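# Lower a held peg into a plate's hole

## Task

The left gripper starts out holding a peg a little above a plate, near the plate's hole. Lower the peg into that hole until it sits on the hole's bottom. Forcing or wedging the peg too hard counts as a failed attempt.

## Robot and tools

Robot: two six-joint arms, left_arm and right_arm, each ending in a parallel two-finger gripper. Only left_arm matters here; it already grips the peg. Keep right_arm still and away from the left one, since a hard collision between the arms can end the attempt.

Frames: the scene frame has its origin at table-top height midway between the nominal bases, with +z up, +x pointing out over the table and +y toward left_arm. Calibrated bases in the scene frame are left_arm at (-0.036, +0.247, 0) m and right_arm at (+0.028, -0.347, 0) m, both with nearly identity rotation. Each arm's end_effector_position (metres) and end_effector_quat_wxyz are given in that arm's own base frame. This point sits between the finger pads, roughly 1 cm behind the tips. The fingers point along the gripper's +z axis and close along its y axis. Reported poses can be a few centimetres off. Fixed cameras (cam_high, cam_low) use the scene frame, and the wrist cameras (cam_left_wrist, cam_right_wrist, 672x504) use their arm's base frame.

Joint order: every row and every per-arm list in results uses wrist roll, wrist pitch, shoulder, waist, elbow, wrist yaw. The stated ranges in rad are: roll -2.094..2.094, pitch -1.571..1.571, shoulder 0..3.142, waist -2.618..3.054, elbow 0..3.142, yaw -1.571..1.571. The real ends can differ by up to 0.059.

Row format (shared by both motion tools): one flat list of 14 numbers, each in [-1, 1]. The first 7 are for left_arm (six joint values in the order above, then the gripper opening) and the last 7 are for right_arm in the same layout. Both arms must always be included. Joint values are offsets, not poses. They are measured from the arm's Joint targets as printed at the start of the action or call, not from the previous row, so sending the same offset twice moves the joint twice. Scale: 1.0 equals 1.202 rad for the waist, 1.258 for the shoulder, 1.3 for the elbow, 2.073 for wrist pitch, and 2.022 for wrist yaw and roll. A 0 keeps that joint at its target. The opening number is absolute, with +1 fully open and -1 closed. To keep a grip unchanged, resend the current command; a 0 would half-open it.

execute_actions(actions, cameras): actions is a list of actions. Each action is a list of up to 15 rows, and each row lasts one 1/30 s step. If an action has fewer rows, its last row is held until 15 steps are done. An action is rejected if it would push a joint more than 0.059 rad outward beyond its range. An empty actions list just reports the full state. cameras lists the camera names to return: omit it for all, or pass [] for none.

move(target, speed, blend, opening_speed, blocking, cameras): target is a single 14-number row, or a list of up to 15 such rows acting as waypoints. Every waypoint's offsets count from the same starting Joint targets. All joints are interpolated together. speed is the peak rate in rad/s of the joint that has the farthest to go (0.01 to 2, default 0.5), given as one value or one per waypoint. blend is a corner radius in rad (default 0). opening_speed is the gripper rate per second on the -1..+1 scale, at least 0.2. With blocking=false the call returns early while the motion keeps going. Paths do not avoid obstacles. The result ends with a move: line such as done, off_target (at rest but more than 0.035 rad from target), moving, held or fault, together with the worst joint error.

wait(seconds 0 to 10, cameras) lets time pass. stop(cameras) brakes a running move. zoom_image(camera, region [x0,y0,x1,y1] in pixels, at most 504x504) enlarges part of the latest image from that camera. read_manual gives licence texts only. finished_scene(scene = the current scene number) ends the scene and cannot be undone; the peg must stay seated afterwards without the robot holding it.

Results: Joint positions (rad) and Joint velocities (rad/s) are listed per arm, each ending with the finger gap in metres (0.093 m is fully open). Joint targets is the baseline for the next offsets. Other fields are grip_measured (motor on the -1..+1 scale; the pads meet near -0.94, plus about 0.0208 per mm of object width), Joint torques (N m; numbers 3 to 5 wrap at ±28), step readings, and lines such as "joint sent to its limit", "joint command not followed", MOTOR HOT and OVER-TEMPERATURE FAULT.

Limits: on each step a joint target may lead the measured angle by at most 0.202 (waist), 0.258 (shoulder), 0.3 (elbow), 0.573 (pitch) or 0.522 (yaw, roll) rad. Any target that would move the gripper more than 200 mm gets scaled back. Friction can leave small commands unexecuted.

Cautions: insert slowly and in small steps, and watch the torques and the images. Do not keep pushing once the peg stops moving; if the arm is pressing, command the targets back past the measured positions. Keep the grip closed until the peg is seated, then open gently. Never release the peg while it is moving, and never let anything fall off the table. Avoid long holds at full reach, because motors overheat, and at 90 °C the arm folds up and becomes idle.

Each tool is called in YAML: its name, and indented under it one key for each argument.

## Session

execute_actions:
  actions: []

zoom_image:
  camera: "cam_low"
  region: [210, 180, 330, 290]

zoom_image:
  camera: "cam_left_wrist"
  region: [220, 60, 460, 240]

zoom_image:
  camera: "cam_high"
  region: [230, 240, 350, 360]

Scene clock: 0.00 s.
left_arm: end_effector_position=(+0.2798, -0.1606, +0.1326) grip_measured=-0.296 end_effector_quat_wxyz=(+0.018, +0.861, +0.508, +0.003) | right_arm: end_effector_position=(+0.3754, +0.0000, +0.4021) grip_measured=+1.000 end_effector_quat_wxyz=(+0.707, +0.000, +0.707, +0.000)
Joint names: [wrist roll, wrist pitch, shoulder, waist, elbow, wrist yaw]
Joint positions: left_arm=[1.56 -1.298 1.73 -0.515 1.493 0.013 0.031] | right_arm=[0 0 1.047 0 1.047 0 0.093]
Joint velocities: left_arm=[0.007 -0.051 0.007 -0.032 -0.012 0.051 0.009] | right_arm=[within noise]
Joint torques (N m): no reading
Motor temperatures (°C): left_arm=[29 31 36 28 36 30 31] | right_arm=[28 34 32 28 39 32 31]
Heat: left arm: 36 °C; right arm: 39 °C.
Joint targets: left_arm=[1.560 -1.297 1.711 -0.515 1.509 0.014] | right_arm=[0.000 0.007 1.043 0.000 1.059 0.000]
Tool commands: left_gripper/opening=-0.921165 right_gripper/opening=+1.0

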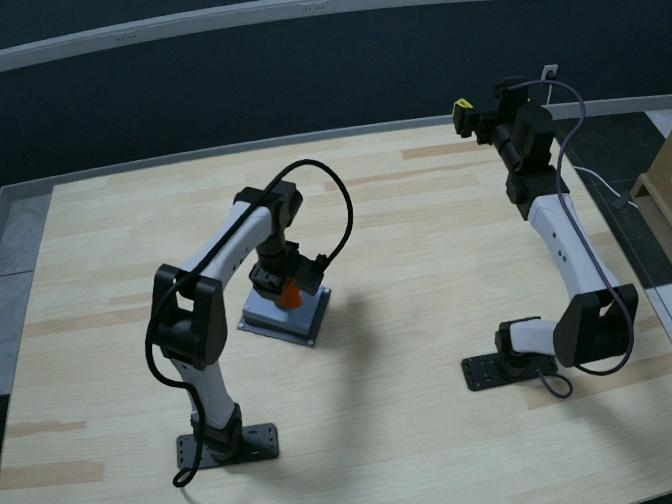

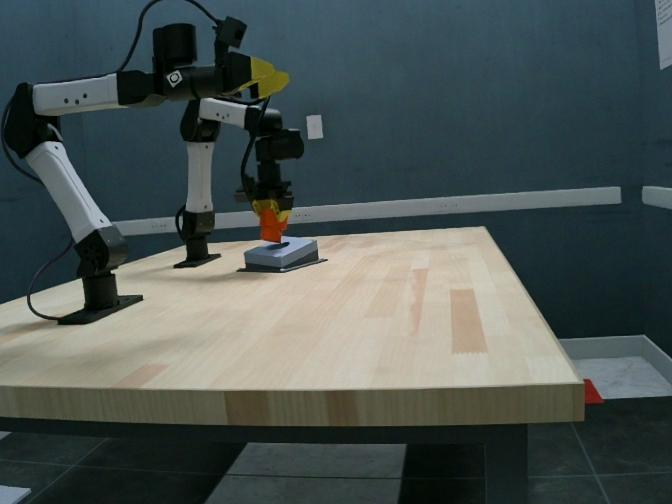

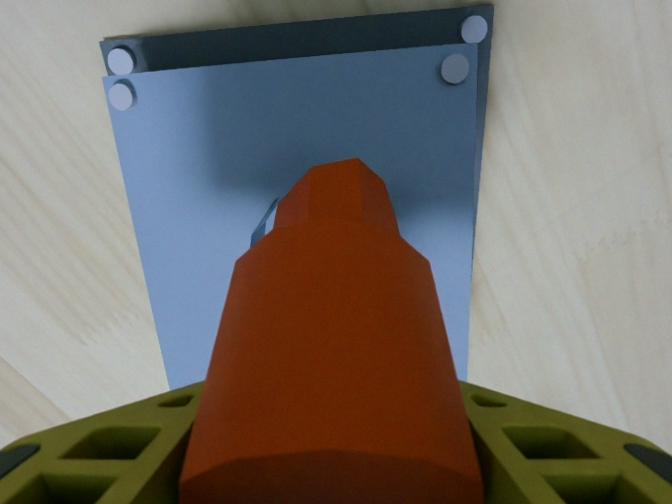

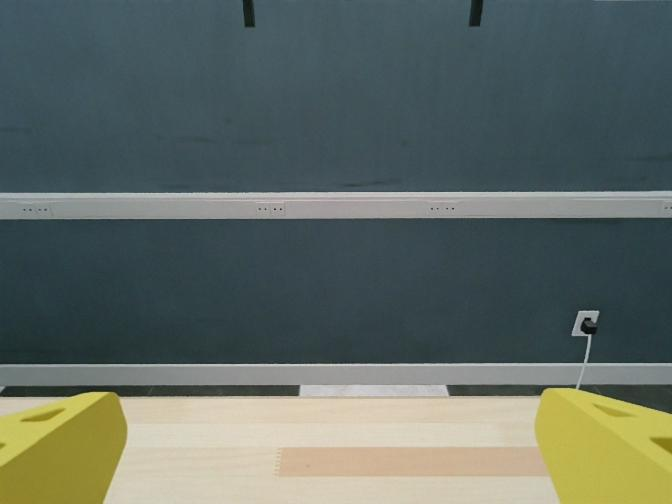

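Scaled by 4.200 from the camera's 672x504 image, which has a finer 960x720 frame.

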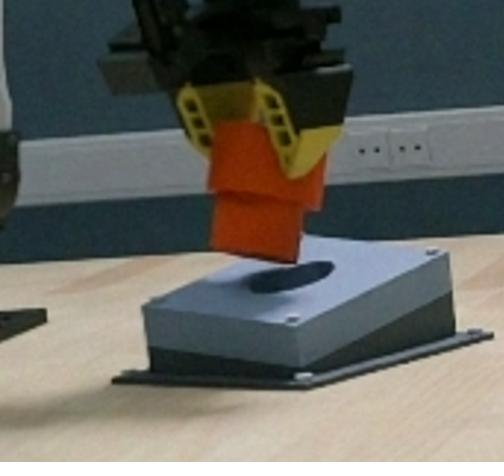

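Scaled by 2.100 from the camera's 672x504 image, which has a finer 960x720 frame.

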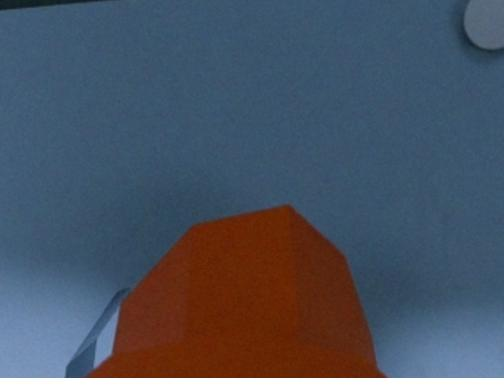

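Scaled by 4.200 from the camera's 672x504 image, which has a finer 960x720 frame.

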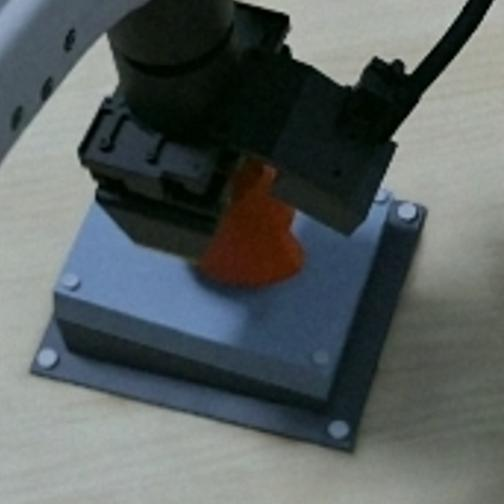

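move:
  target: [0,-0.065,0.0005,0,0.1,0,-0.921,0,0,0,0,0,0,1]

zoom_image:
  camera: "cam_low"
  region: [225, 185, 335, 285]

zoom_image:
  camera: "cam_high"
  region: [230, 250, 340, 350]

zoom_image:
  camera: "cam_left_wrist"
  region: [100, 0, 540, 420]

Scene clock: 5.73 s.
left_arm: end_effector_position=(+0.2780, -0.1596, +0.1620) grip_measured=-0.220 end_effector_quat_wxyz=(+0.018, +0.861, +0.508, +0.003) | right_arm: end_effector_position=(+0.3754, +0.0000, +0.4021) grip_measured=+1.000 end_effector_quat_wxyz=(+0.707, +0.000, +0.707, +0.000)
Joint positions: left_arm=[1.56 -1.416 1.73 -0.515 1.609 0.013 0.035] | right_arm=[0 0 1.047 0 1.047 0 0.093]
Joint torques (N m): left_arm=[0.15 0.23 -8.55 -0.57 8.32 0.15] | right_arm=[0.04 2.29 -3.14 -0.43 9.87 -0.03]
Joint targets: left_arm=[1.560 -1.432 1.712 -0.515 1.639 0.014] | right_arm=[0.000 0.007 1.043 0.000 1.059 0.000]
move: done
camera_calibration:
cam_left_wrist: T_world_to_cam=[[-0.875804, 0.482099, -0.023414, 0.324117], [0.427076, 0.796623, 0.427783, -0.0247463], [0.224886, 0.364654, -0.903578, 0.228703], [0, 0, 0, 1]]

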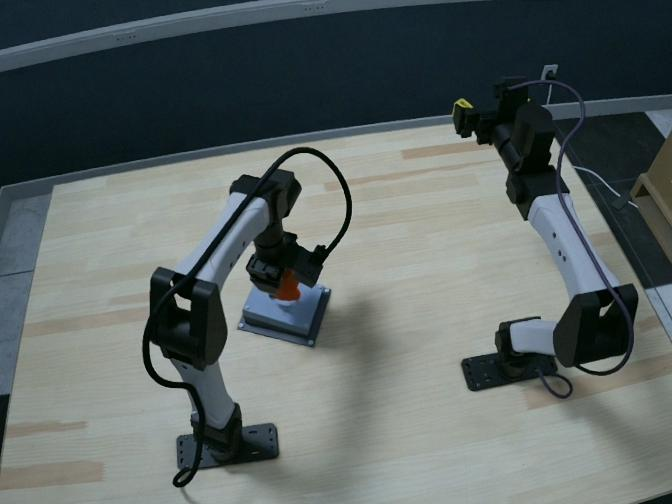

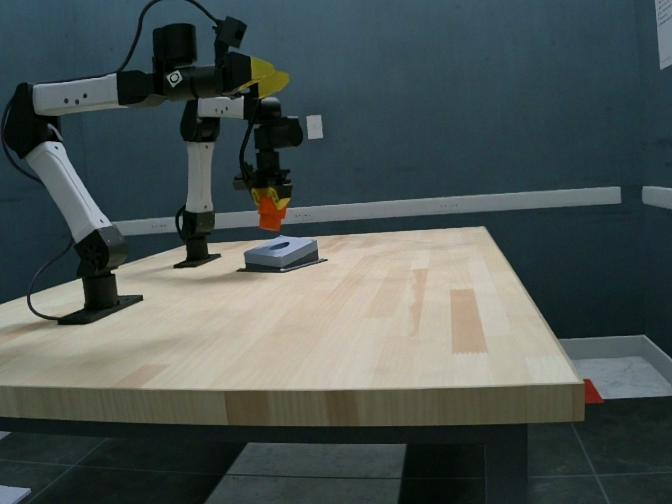

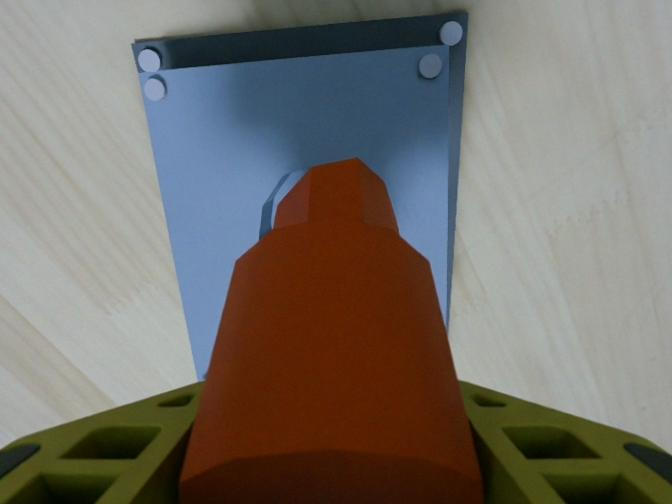

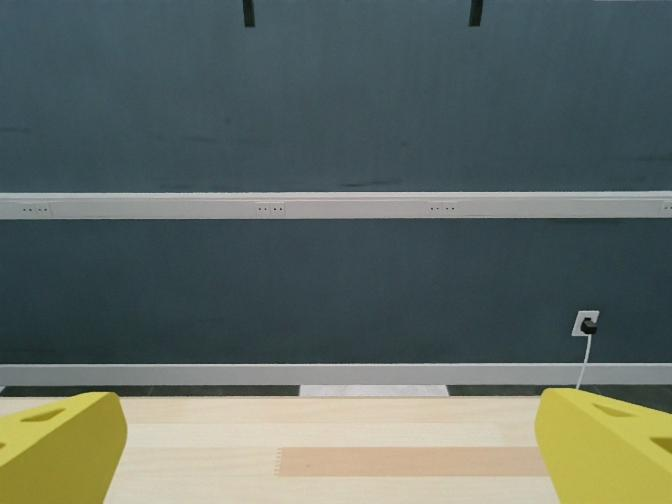

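Scaled by 4.582 from the camera's 672x504 image, which has a finer 960x720 frame.

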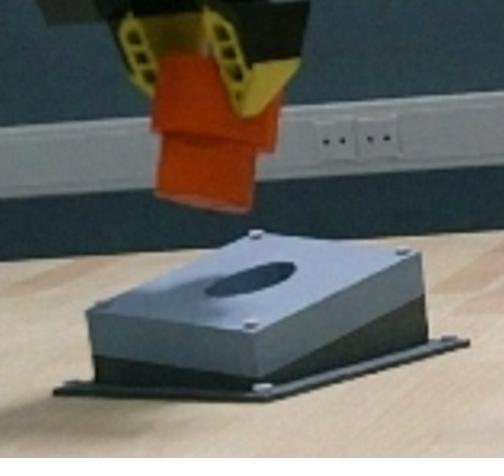

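Scaled by 4.582 from the camera's 672x504 image, which has a finer 960x720 frame.

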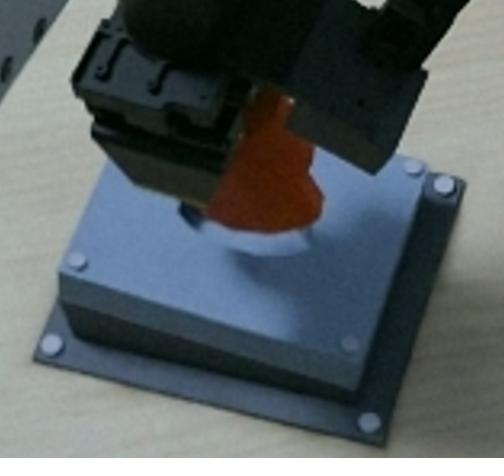

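Scaled by 1.145 from the camera's 672x504 image, which has a finer 960x720 frame.

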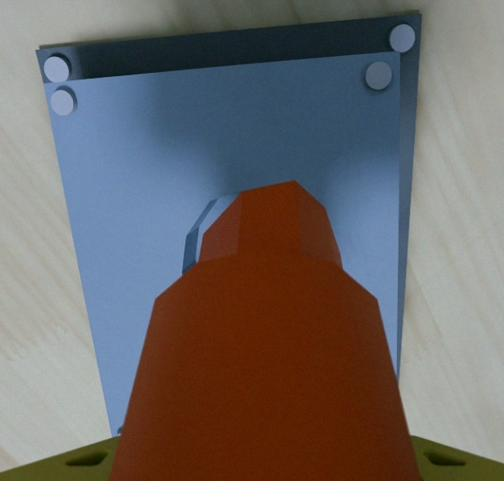

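move:
  target:
    - [0,0,0,0.512,0,0,-0.921,0,0,0,0,0,0,1]
    - [0,0,0.030,0.512,-0.007,-0.1825,-0.921,0,0,0,0,0,0,1]
  speed: 0.5
  blend: [0.1,0]
  cameras: ["cam_low","cam_left_wrist","cam_high"]

zoom_image:
  camera: "cam_low"
  region: [220, 160, 340, 280]

Scene clock: 72.00 s.
left_arm: end_effector_position=(+0.3137, +0.0856, +0.1679) grip_measured=-0.220 end_effector_quat_wxyz=(-0.114, +0.657, +0.735, +0.119) | right_arm: end_effector_position=(+0.3754, +0.0000, +0.4021) grip_measured=+1.000 end_effector_quat_wxyz=(+0.707, +0.000, +0.707, +0.000)
Joint positions: left_arm=[1.56 -1.417 1.741 0.097 1.609 -0.331 0.035] | right_arm=[0 0 1.047 0 1.047 0 0.093]
Joint torques (N m): left_arm=[0.13 0.19 -6.61 -0.17 7.71 -0.34] | right_arm=[0.02 2.26 -3.26 -0.25 9.68 -0.02]
Motor temperatures (°C): left_arm=[29 30 50 28 42 30 33] | right_arm=[28 47 33 28 47 32 31]
Heat: left arm: 50 °C; right arm: 47 °C.
Joint targets: left_arm=[1.560 -1.432 1.749 0.101 1.630 -0.355] | right_arm=[0.000 0.007 1.043 0.000 1.059 0.000]
move: done
camera_calibration:
cam_left_wrist: T_world_to_cam=[[-0.993648, -0.111383, -0.0160332, 0.323876], [-0.0900003, 0.701068, 0.707392, -0.114451], [-0.0675509, 0.704342, -0.70664, 0.166162], [0, 0, 0, 1]]
Images, in order: cam_high, cam_low, cam_left_wrist.

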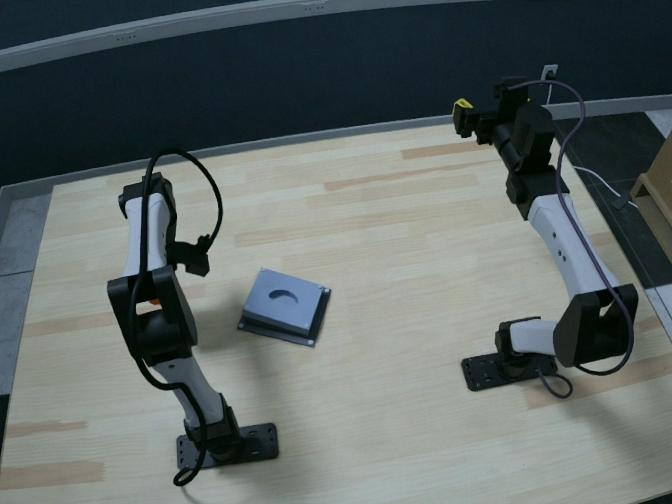

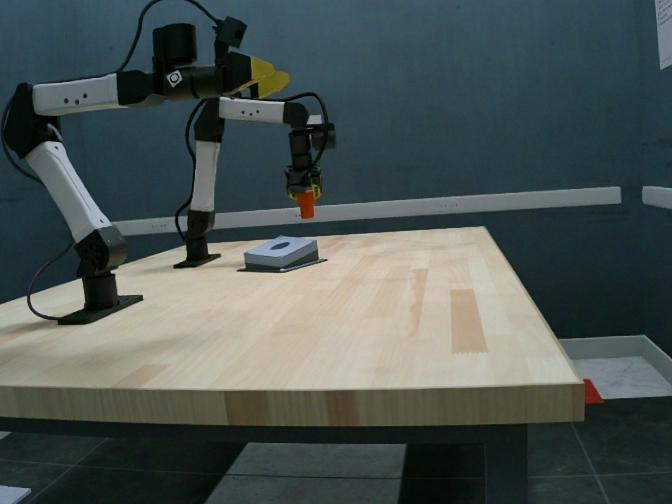

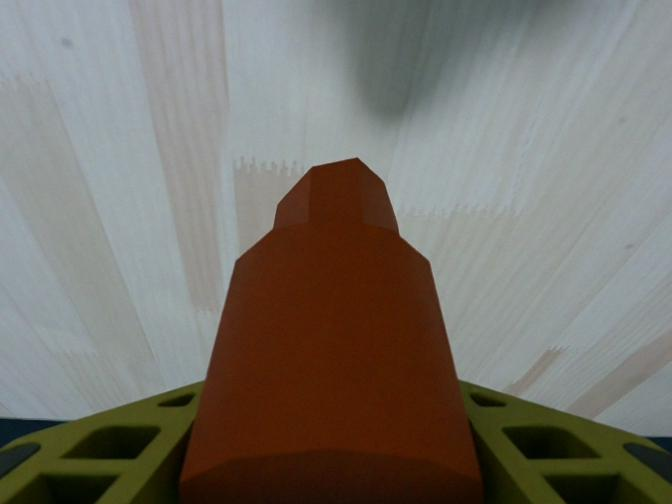

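Scaled by 4.200 from the camera's 672x504 image, which has a finer 960x720 frame.

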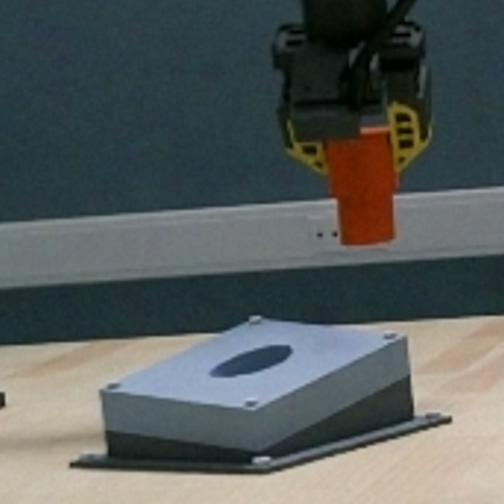

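move:
  target: [0,0.0999,0,0,-0.164,0,-0.921,0,0,0,0,0,0,1]
  speed: 0.25
  cameras: ["cam_low","cam_left_wrist","cam_high"]

zoom_image:
  camera: "cam_low"
  region: [260, 180, 350, 270]

zoom_image:
  camera: "cam_high"
  region: [110, 220, 230, 340]

Scene clock: 78.00 s.
left_arm: end_effector_position=(+0.3103, +0.0855, +0.1191) grip_measured=-0.220 end_effector_quat_wxyz=(-0.120, +0.658, +0.734, +0.114) | right_arm: end_effector_position=(+0.3754, +0.0000, +0.4021) grip_measured=+1.000 end_effector_quat_wxyz=(+0.707, +0.000, +0.707, +0.000)
Joint positions: left_arm=[1.56 -1.241 1.741 0.097 1.416 -0.333 0.035] | right_arm=[0 0 1.047 0 1.047 0 0.093]
Joint torques (N m): left_arm=[0.12 0.49 -6.48 -0.29 5.96 -0.32] | right_arm=[0.01 2.19 -3.14 -0.2 9.63 -0.03]
Joint targets: left_arm=[1.560 -1.224 1.749 0.101 1.416 -0.355] | right_arm=[0.000 0.007 1.043 0.000 1.059 0.000]
move: done
camera_calibration:
cam_left_wrist: T_world_to_cam=[[-0.993775, -0.111405, 0.00110903, 0.317681], [-0.0778123, 0.701173, 0.708733, -0.0841453], [-0.0797337, 0.704234, -0.705476, 0.135181], [0, 0, 0, 1]]
Images, in order: cam_high, cam_low, cam_left_wrist.

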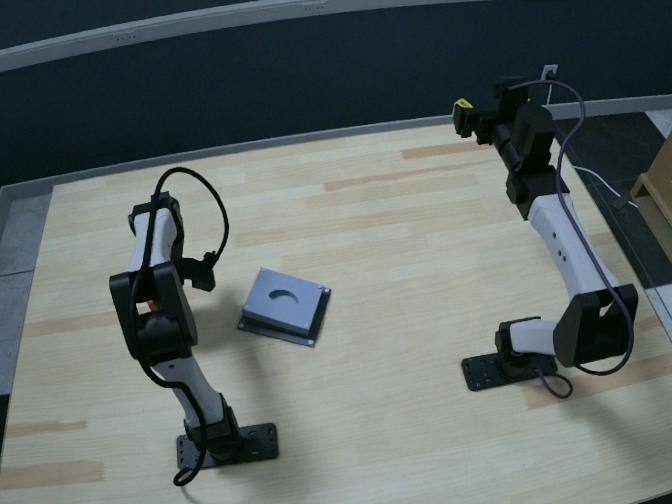

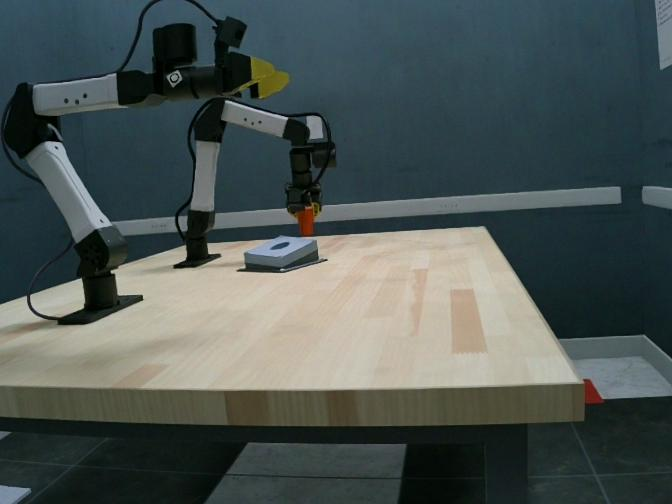

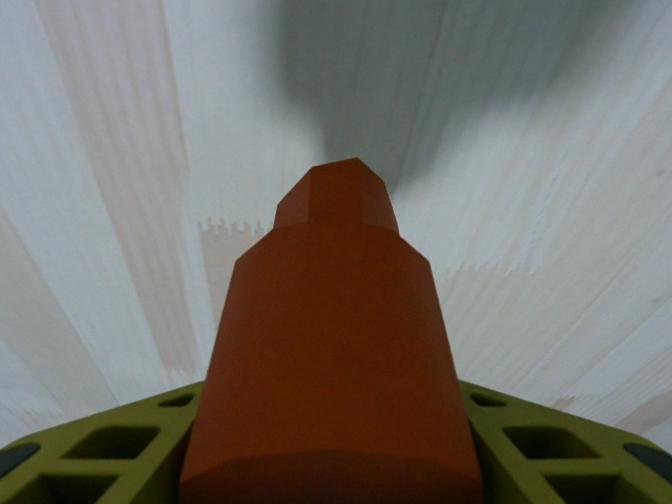

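Scaled by 5.600 from the camera's 672x504 image, which has a finer 960x720 frame.

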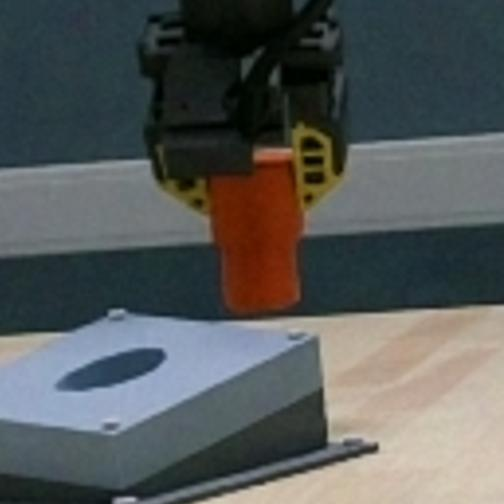

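Scaled by 4.200 from the camera's 672x504 image, which has a finer 960x720 frame.

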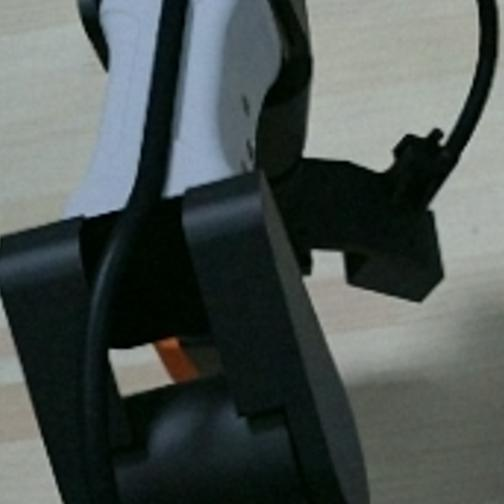

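move:
  target: [0,0.0772,0,0,-0.123,0,-0.921,0,0,0,0,0,0,1]
  speed: 0.2
  cameras: ["cam_low","cam_left_wrist"]

zoom_image:
  camera: "cam_low"
  region: [260, 180, 350, 270]

Scene clock: 82.87 s.
left_arm: end_effector_position=(+0.3037, +0.0849, +0.0794) grip_measured=-0.220 end_effector_quat_wxyz=(-0.120, +0.658, +0.734, +0.114) | right_arm: end_effector_position=(+0.3754, +0.0000, +0.4021) grip_measured=+1.000 end_effector_quat_wxyz=(+0.707, +0.000, +0.707, +0.000)
Joint positions: left_arm=[1.56 -1.081 1.741 0.097 1.256 -0.333 0.035] | right_arm=[0 0 1.047 0 1.047 0 0.093]
Joint torques (N m): left_arm=[0.16 0.52 -6.34 -0.32 5.61 -0.32] | right_arm=[-0.01 2.3 -3.33 -0.35 9.68 0.02]
Joint targets: left_arm=[1.560 -1.065 1.749 0.101 1.256 -0.355] | right_arm=[0.000 0.007 1.043 0.000 1.059 0.000]
move: done
camera_calibration:
cam_left_wrist: T_world_to_cam=[[-0.993775, -0.111405, 0.00110903, 0.311121], [-0.0778123, 0.701173, 0.708733, -0.0560493], [-0.0797337, 0.704234, -0.705476, 0.107081], [0, 0, 0, 1]]
Images, in order: cam_low, cam_left_wrist.

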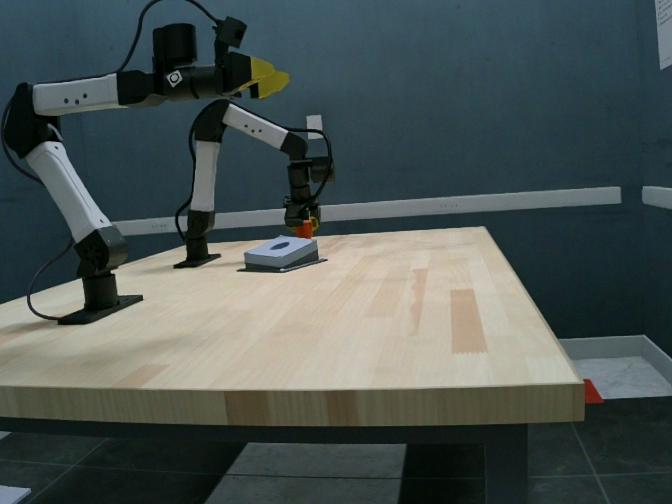

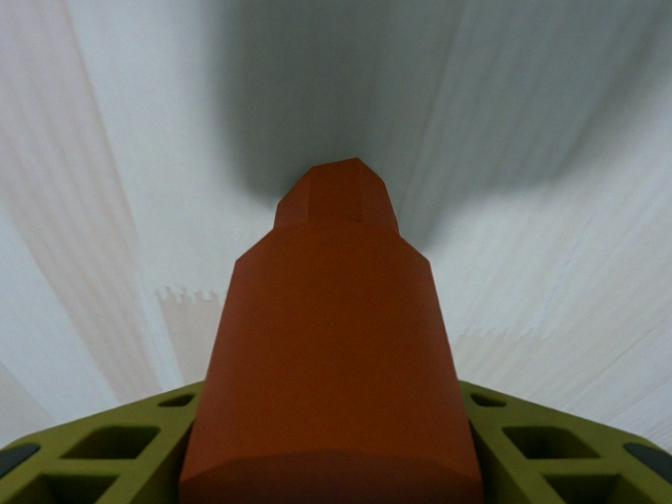

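Scaled by 5.600 from the camera's 672x504 image, which has a finer 960x720 frame.

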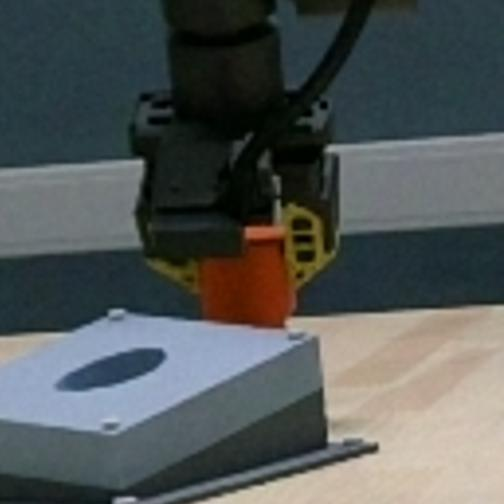

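move:
  target: [0,0.0154,0,0,-0.0246,0,-0.921,0,0,0,0,0,0,1]
  speed: 0.08
  cameras: ["cam_left_wrist"]

zoom_image:
  camera: "cam_left_wrist"
  region: [220, 90, 460, 270]

Scene clock: 85.83 s.
left_arm: end_effector_position=(+0.3020, +0.0847, +0.0720) grip_measured=-0.220 end_effector_quat_wxyz=(-0.120, +0.658, +0.734, +0.114) | right_arm: end_effector_position=(+0.3754, +0.0000, +0.4021) grip_measured=+1.000 end_effector_quat_wxyz=(+0.707, +0.000, +0.707, +0.000)
Joint positions: left_arm=[1.56 -1.049 1.741 0.097 1.225 -0.333 0.035] | right_arm=[0 0 1.047 0 1.047 0 0.093]
Joint torques (N m): left_arm=[0.15 0.54 -6.5 -0.24 5.33 -0.32] | right_arm=[-0.01 2.3 -3.32 -0.17 9.87 -0.02]
Joint targets: left_arm=[1.560 -1.033 1.749 0.101 1.225 -0.355] | right_arm=[0.000 0.007 1.043 0.000 1.059 0.000]
move: done
camera_calibration:
cam_left_wrist: T_world_to_cam=[[-0.993775, -0.111405, -0.0000352813, 0.3095], [-0.0786195, 0.701094, 0.708722, -0.0505427], [-0.0789302, 0.704313, -0.705488, 0.101567], [0, 0, 0, 1]]
Images, in order: cam_left_wrist.

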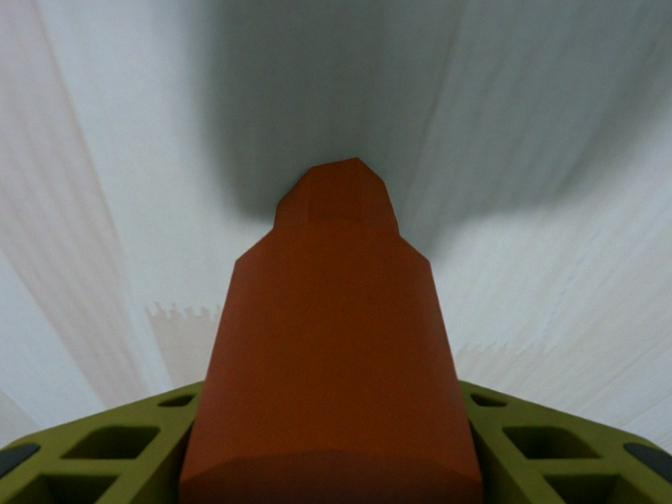

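Scaled by 2.100 from the camera's 672x504 image, which has a finer 960x720 frame.

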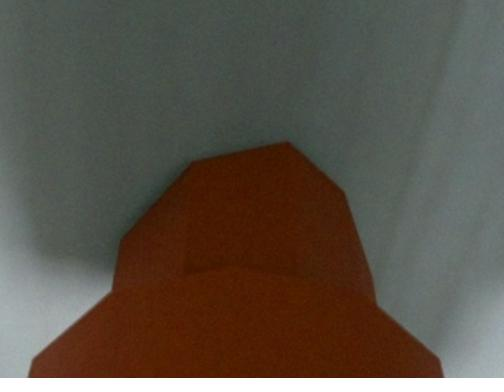

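move:
  target: [0,0.0077,0,0,-0.0123,0,-0.921,0,0,0,0,0,0,1]
  speed: 0.06
  cameras: ["cam_left_wrist"]

move:
  target: [0,0.0077,0,0,-0.0123,0,-0.921,0,0,0,0,0,0,1]
  speed: 0.06
  cameras: ["cam_left_wrist"]

Scene clock: 88.37 s.
move: done
camera_calibration:
cam_left_wrist: T_world_to_cam=[[-0.993774, -0.111405, 0.00149046, 0.307939], [-0.0775432, 0.701199, 0.708736, -0.0482047], [-0.0800016, 0.704208, -0.705472, 0.0992077], [0, 0, 0, 1]]
Images, in order: cam_left_wrist.

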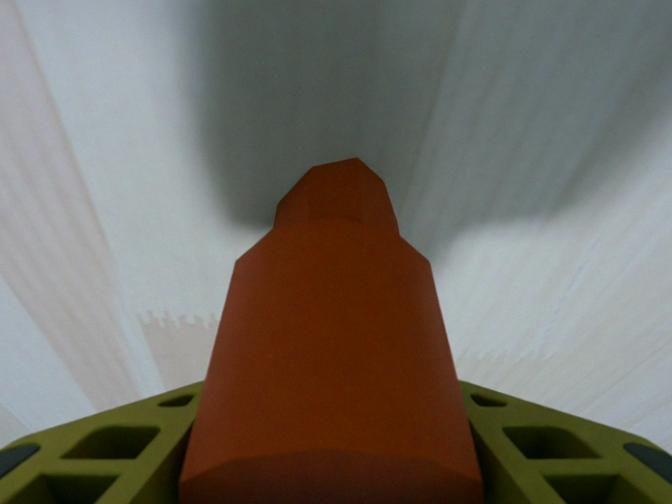

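Scene clock: 89.07 s.
left_arm: end_effector_position=(+0.3005, +0.0857, +0.0678) grip_measured=-0.220 end_effector_quat_wxyz=(-0.123, +0.658, +0.734, +0.116) | right_arm: end_effector_position=(+0.3754, +0.0000, +0.4021) grip_measured=+1.000 end_effector_quat_wxyz=(+0.707, +0.000, +0.707, +0.000)
Joint positions: left_arm=[1.56 -1.031 1.741 0.097 1.207 -0.339 0.035] | right_arm=[0 0 1.047 0 1.047 0 0.093]
Joint torques (N m): left_arm=[0.12 0.76 -6.63 -0.23 4.37 -0.35] | right_arm=[0 2.35 -3 -0.08 9.76 0]
Joint targets: left_arm=[1.560 -1.001 1.749 0.101 1.193 -0.355] | right_arm=[0.000 0.007 1.043 0.000 1.059 0.000]
move: done
camera_calibration:
cam_left_wrist: T_world_to_cam=[[-0.99377, -0.111447, 0.00024795, 0.308084], [-0.0779041, 0.696257, 0.713552, -0.0485181], [-0.0796958, 0.709088, -0.700602, 0.0973441], [0, 0, 0, 1]]
Images, in order: cam_left_wrist.

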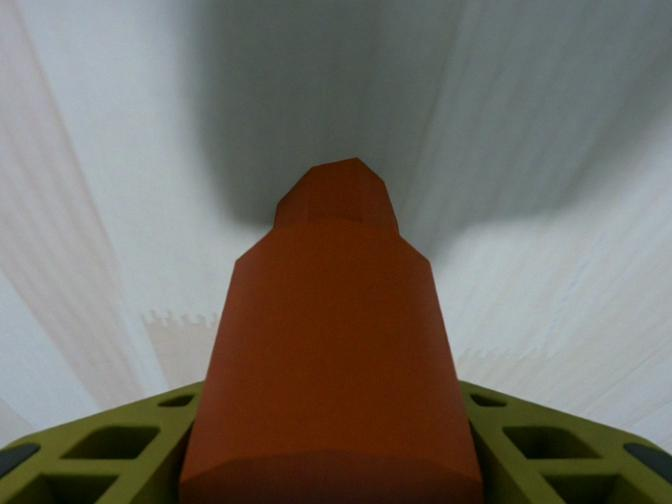

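move:
  target:
    - [0,-0.006,0,0,0.012,0,-0.921,0,0,0,0,0,0,1]
    - [0,-0.006,0,0,0.012,0,1,0,0,0,0,0,0,1]
  speed: 0.1
  opening_speed: 0.8
  cameras: ["cam_low","cam_left_wrist"]

zoom_image:
  camera: "cam_low"
  region: [260, 180, 350, 270]

Scene clock: 118.53 s.
left_arm: end_effector_position=(+0.3008, +0.0861, +0.0680) grip_measured=+1.000 end_effector_quat_wxyz=(-0.123, +0.658, +0.734, +0.118) | right_arm: end_effector_position=(+0.3754, +0.0000, +0.4021) grip_measured=+1.000 end_effector_quat_wxyz=(+0.707, +0.000, +0.707, +0.000)
Joint positions: left_arm=[1.56 -1.03 1.741 0.097 1.207 -0.342 0.093] | right_arm=[0 0 1.047 0 1.047 0 0.093]
Joint torques (N m): left_arm=[0.12 0.55 -6.32 -0.49 5.5 -0.18] | right_arm=[0.04 2.21 -3.21 0.02 9.74 0.02]
Joint targets: left_arm=[1.560 -1.013 1.749 0.101 1.208 -0.355] | right_arm=[0.000 0.007 1.043 0.000 1.059 0.000]
move: done
camera_calibration:
cam_left_wrist: T_world_to_cam=[[-0.993768, -0.111463, -0.000934628, 0.308437], [-0.0785444, 0.694277, 0.715409, -0.048684], [-0.0790928, 0.711024, -0.698705, 0.0966739], [0, 0, 0, 1]]
Images, in order: cam_low, cam_left_wrist.

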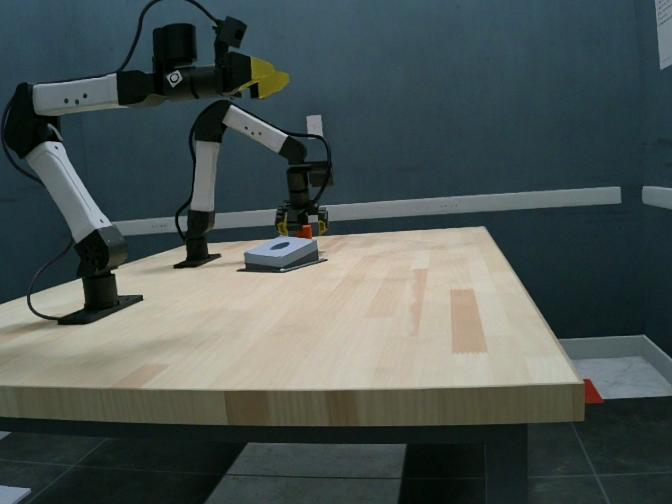

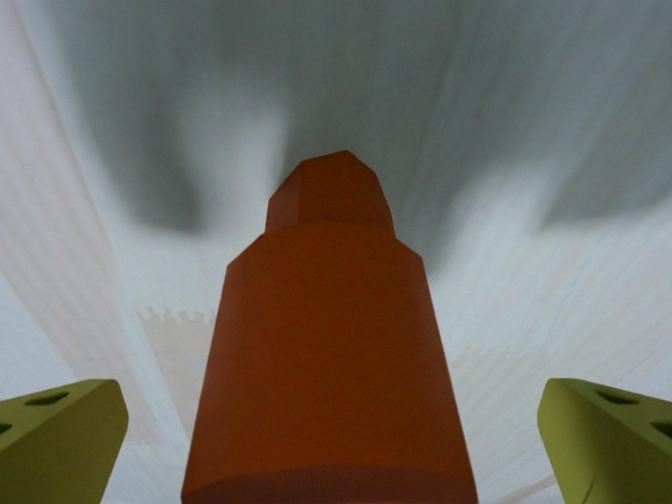

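Scaled by 5.600 from the camera's 672x504 image, which has a finer 960x720 frame.

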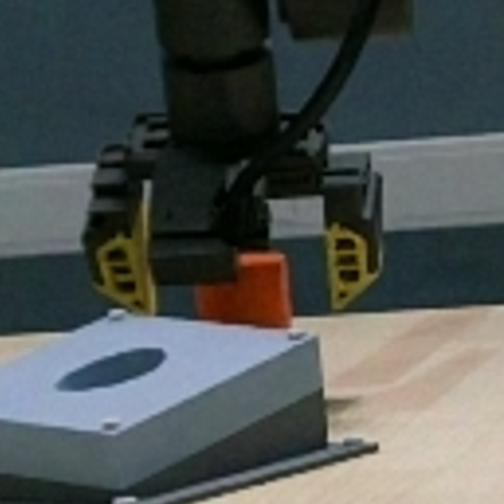

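move:
  target: [0.090,-0.0878,0,0.150,0.1215,0.178,1,0,0,0,0,0,0,1]
  speed: 0.25
  cameras: ["cam_low","cam_left_wrist"]

zoom_image:
  camera: "cam_low"
  region: [260, 180, 350, 270]

Scene clock: 132.80 s.
left_arm: end_effector_position=(+0.2993, +0.0872, +0.0912) grip_measured=+1.000 end_effector_quat_wxyz=(-0.006, +0.665, +0.747, -0.001) | right_arm: end_effector_position=(+0.3754, +0.0000, +0.4021) grip_measured=+1.000 end_effector_quat_wxyz=(+0.707, +0.000, +0.707, +0.000)
Joint positions: left_arm=[1.734 -1.179 1.741 0.278 1.341 -0.01 0.093] | right_arm=[0 0 1.047 0 1.047 0 0.093]
Joint torques (N m): left_arm=[0.24 0.14 -6.56 -0.31 7.95 0.25] | right_arm=[0.02 2.29 -3.12 -0.12 9.94 -0.02]
Joint targets: left_arm=[1.742 -1.195 1.749 0.281 1.366 0.005] | right_arm=[0.000 0.007 1.043 0.000 1.059 0.000]
move: done
camera_calibration:
cam_left_wrist: T_world_to_cam=[[-0.993065, -0.115873, 0.0198744, 0.305443], [-0.094831, 0.889421, 0.447144, -0.053828], [-0.0694888, 0.442158, -0.894241, 0.150441], [0, 0, 0, 1]]
Images, in order: cam_low, cam_left_wrist.

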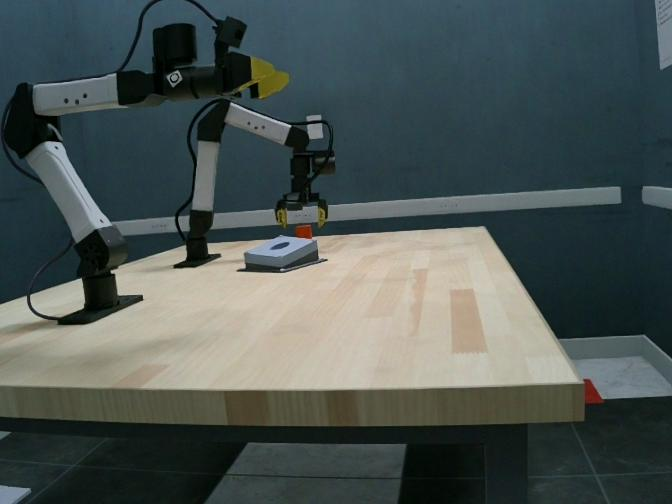

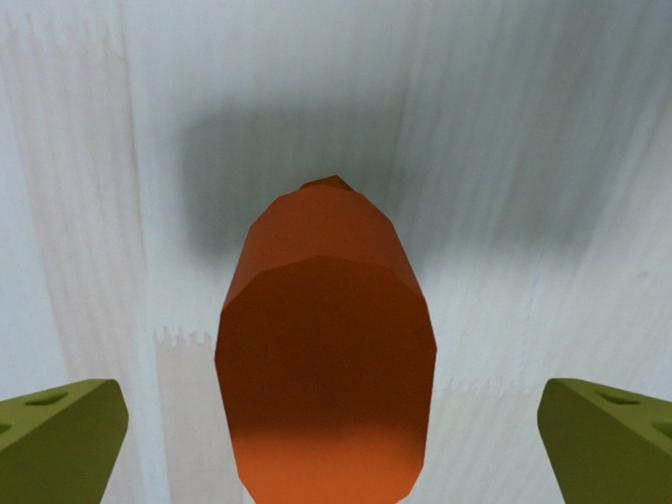

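Scaled by 5.600 from the camera's 672x504 image, which has a finer 960x720 frame.

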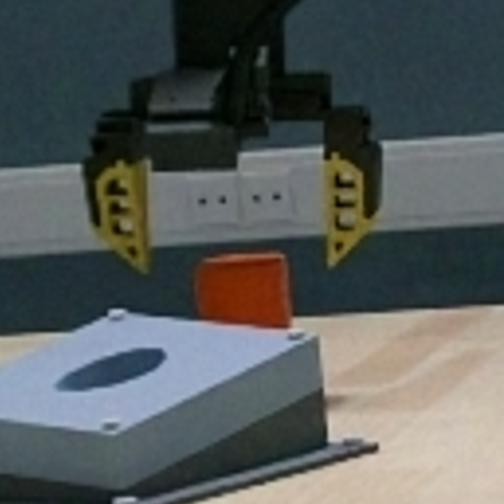

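move:
  target: [0,0.0825,0.0188,0,-0.1,0.004,1,0,0,0,0,0,0,1]
  speed: 0.15
  cameras: ["cam_low","cam_left_wrist"]

zoom_image:
  camera: "cam_low"
  region: [260, 180, 350, 270]

Scene clock: 141.83 s.
left_arm: end_effector_position=(+0.3023, +0.0866, +0.0610) grip_measured=+1.000 end_effector_quat_wxyz=(+0.002, +0.665, +0.747, +0.005) | right_arm: end_effector_position=(+0.3754, +0.0000, +0.4021) grip_measured=+1.000 end_effector_quat_wxyz=(+0.707, +0.000, +0.707, +0.000)
Joint positions: left_arm=[1.734 -1.042 1.759 0.278 1.24 -0.001 0.093] | right_arm=[0 0 1.047 0 1.047 0 0.093]
Joint torques (N m): left_arm=[0.2 0.52 -6.06 -0.25 5.19 0.32] | right_arm=[-0.05 2.27 -3.23 -0.12 9.98 -0.04]
Motor temperatures (°C): left_arm=[29 30 46 28 41 30 33] | right_arm=[28 52 34 28 50 32 31]
Heat: left arm: 46 °C; right arm: 52 °C.
Joint targets: left_arm=[1.742 -1.024 1.773 0.281 1.236 0.013] | right_arm=[0.000 0.007 1.043 0.000 1.059 0.000]
move: done
camera_calibration:
cam_left_wrist: T_world_to_cam=[[-0.993313, -0.115453, 0.000828405, 0.31009], [-0.103175, 0.890859, 0.442408, -0.0367707], [-0.0518151, 0.439364, -0.896813, 0.118919], [0, 0, 0, 1]]
Images, in order: cam_low, cam_left_wrist.

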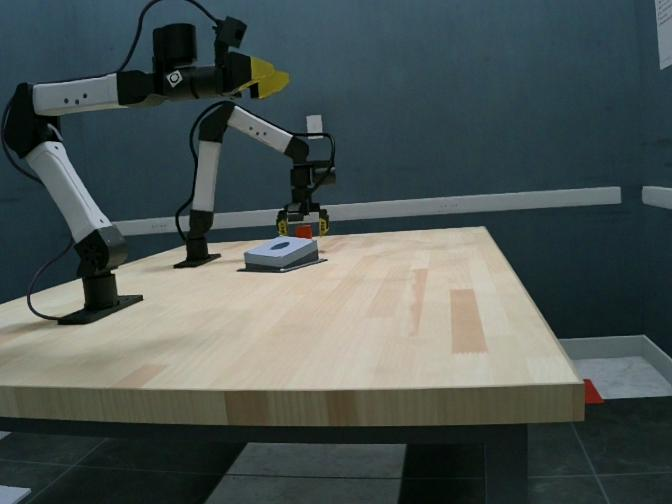

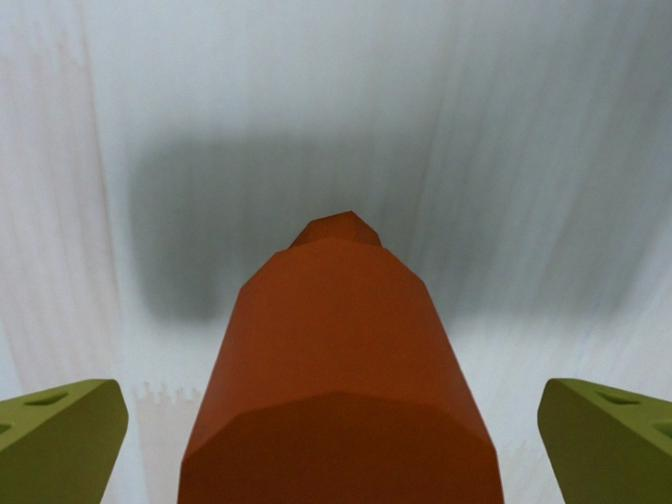

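Scaled by 5.600 from the camera's 672x504 image, which has a finer 960x720 frame.

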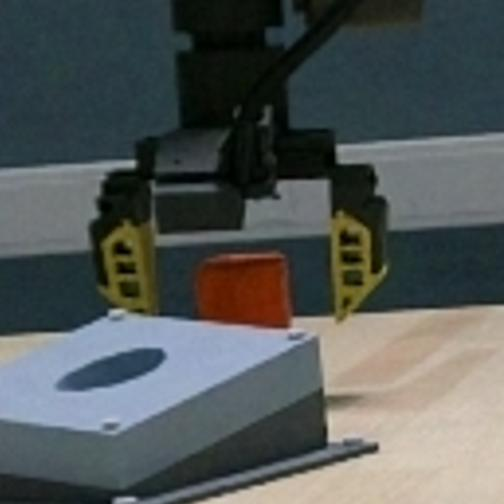

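move:
  target: [0,0,0,0,0,0,-0.921,0,0,0,0,0,0,1]
  opening_speed: 0.7
  cameras: ["cam_left_wrist"]

move:
  target: [0,-0.06,0,0,0.09,0,-0.921,0,0,0,0,0,0,1]
  speed: 0.15
  cameras: ["cam_low","cam_left_wrist"]

zoom_image:
  camera: "cam_low"
  region: [260, 170, 350, 260]

Scene clock: 147.23 s.
move: done
camera_calibration:
cam_left_wrist: T_world_to_cam=[[-0.993313, -0.115448, -0.00111556, 0.310675], [-0.104029, 0.89079, 0.442347, -0.0365151], [-0.0500745, 0.439505, -0.896843, 0.118381], [0, 0, 0, 1]]
Images, in order: cam_left_wrist.

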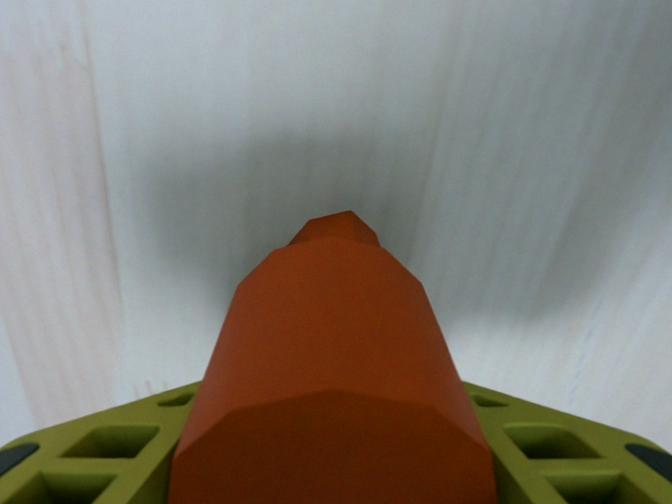

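Scene clock: 148.63 s.
left_arm: end_effector_position=(+0.3052, +0.0872, +0.0798) grip_measured=-0.150 end_effector_quat_wxyz=(-0.001, +0.665, +0.747, -0.001) | right_arm: end_effector_position=(+0.3754, +0.0000, +0.4021) grip_measured=+1.000 end_effector_quat_wxyz=(+0.707, +0.000, +0.707, +0.000)
Joint positions: left_arm=[1.734 -1.132 1.764 0.278 1.323 0 0.038] | right_arm=[0 0 1.047 0 1.047 0 0.093]
Joint torques (N m): left_arm=[0.28 0.13 -6.65 -0.2 8.23 0.29] | right_arm=[0.03 2.28 -3.11 -0.25 9.96 0.07]
Joint targets: left_arm=[1.742 -1.148 1.773 0.281 1.353 0.013] | right_arm=[0.000 0.007 1.043 0.000 1.059 0.000]
move: done
camera_calibration:
cam_left_wrist: T_world_to_cam=[[-0.993236, -0.115418, 0.0126894, 0.312087], [-0.0981334, 0.892823, 0.439587, -0.0468382], [-0.0620656, 0.435368, -0.89811, 0.139232], [0, 0, 0, 1]]
Images, in order: cam_low, cam_left_wrist.

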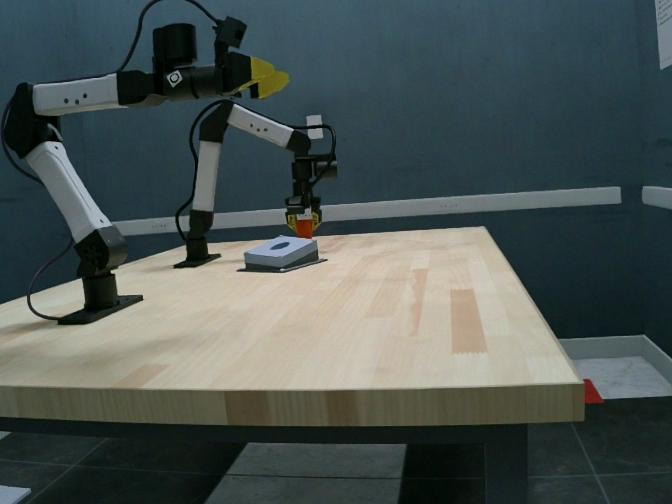

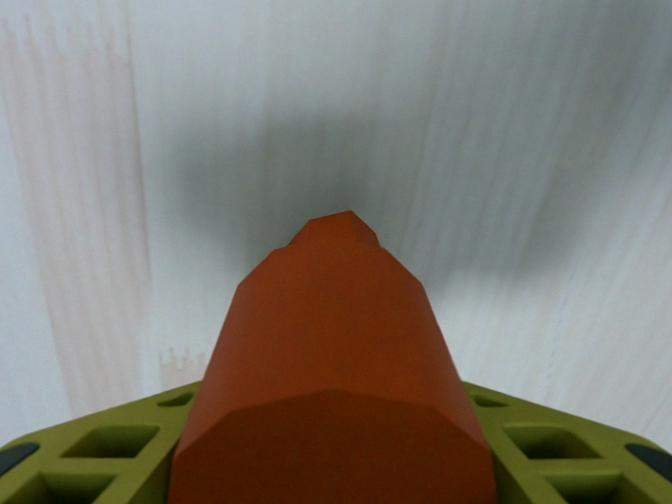

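Scaled by 5.600 from the camera's 672x504 image, which has a finer 960x720 frame.

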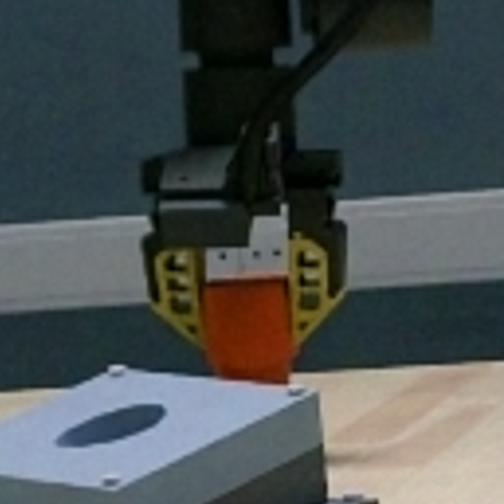

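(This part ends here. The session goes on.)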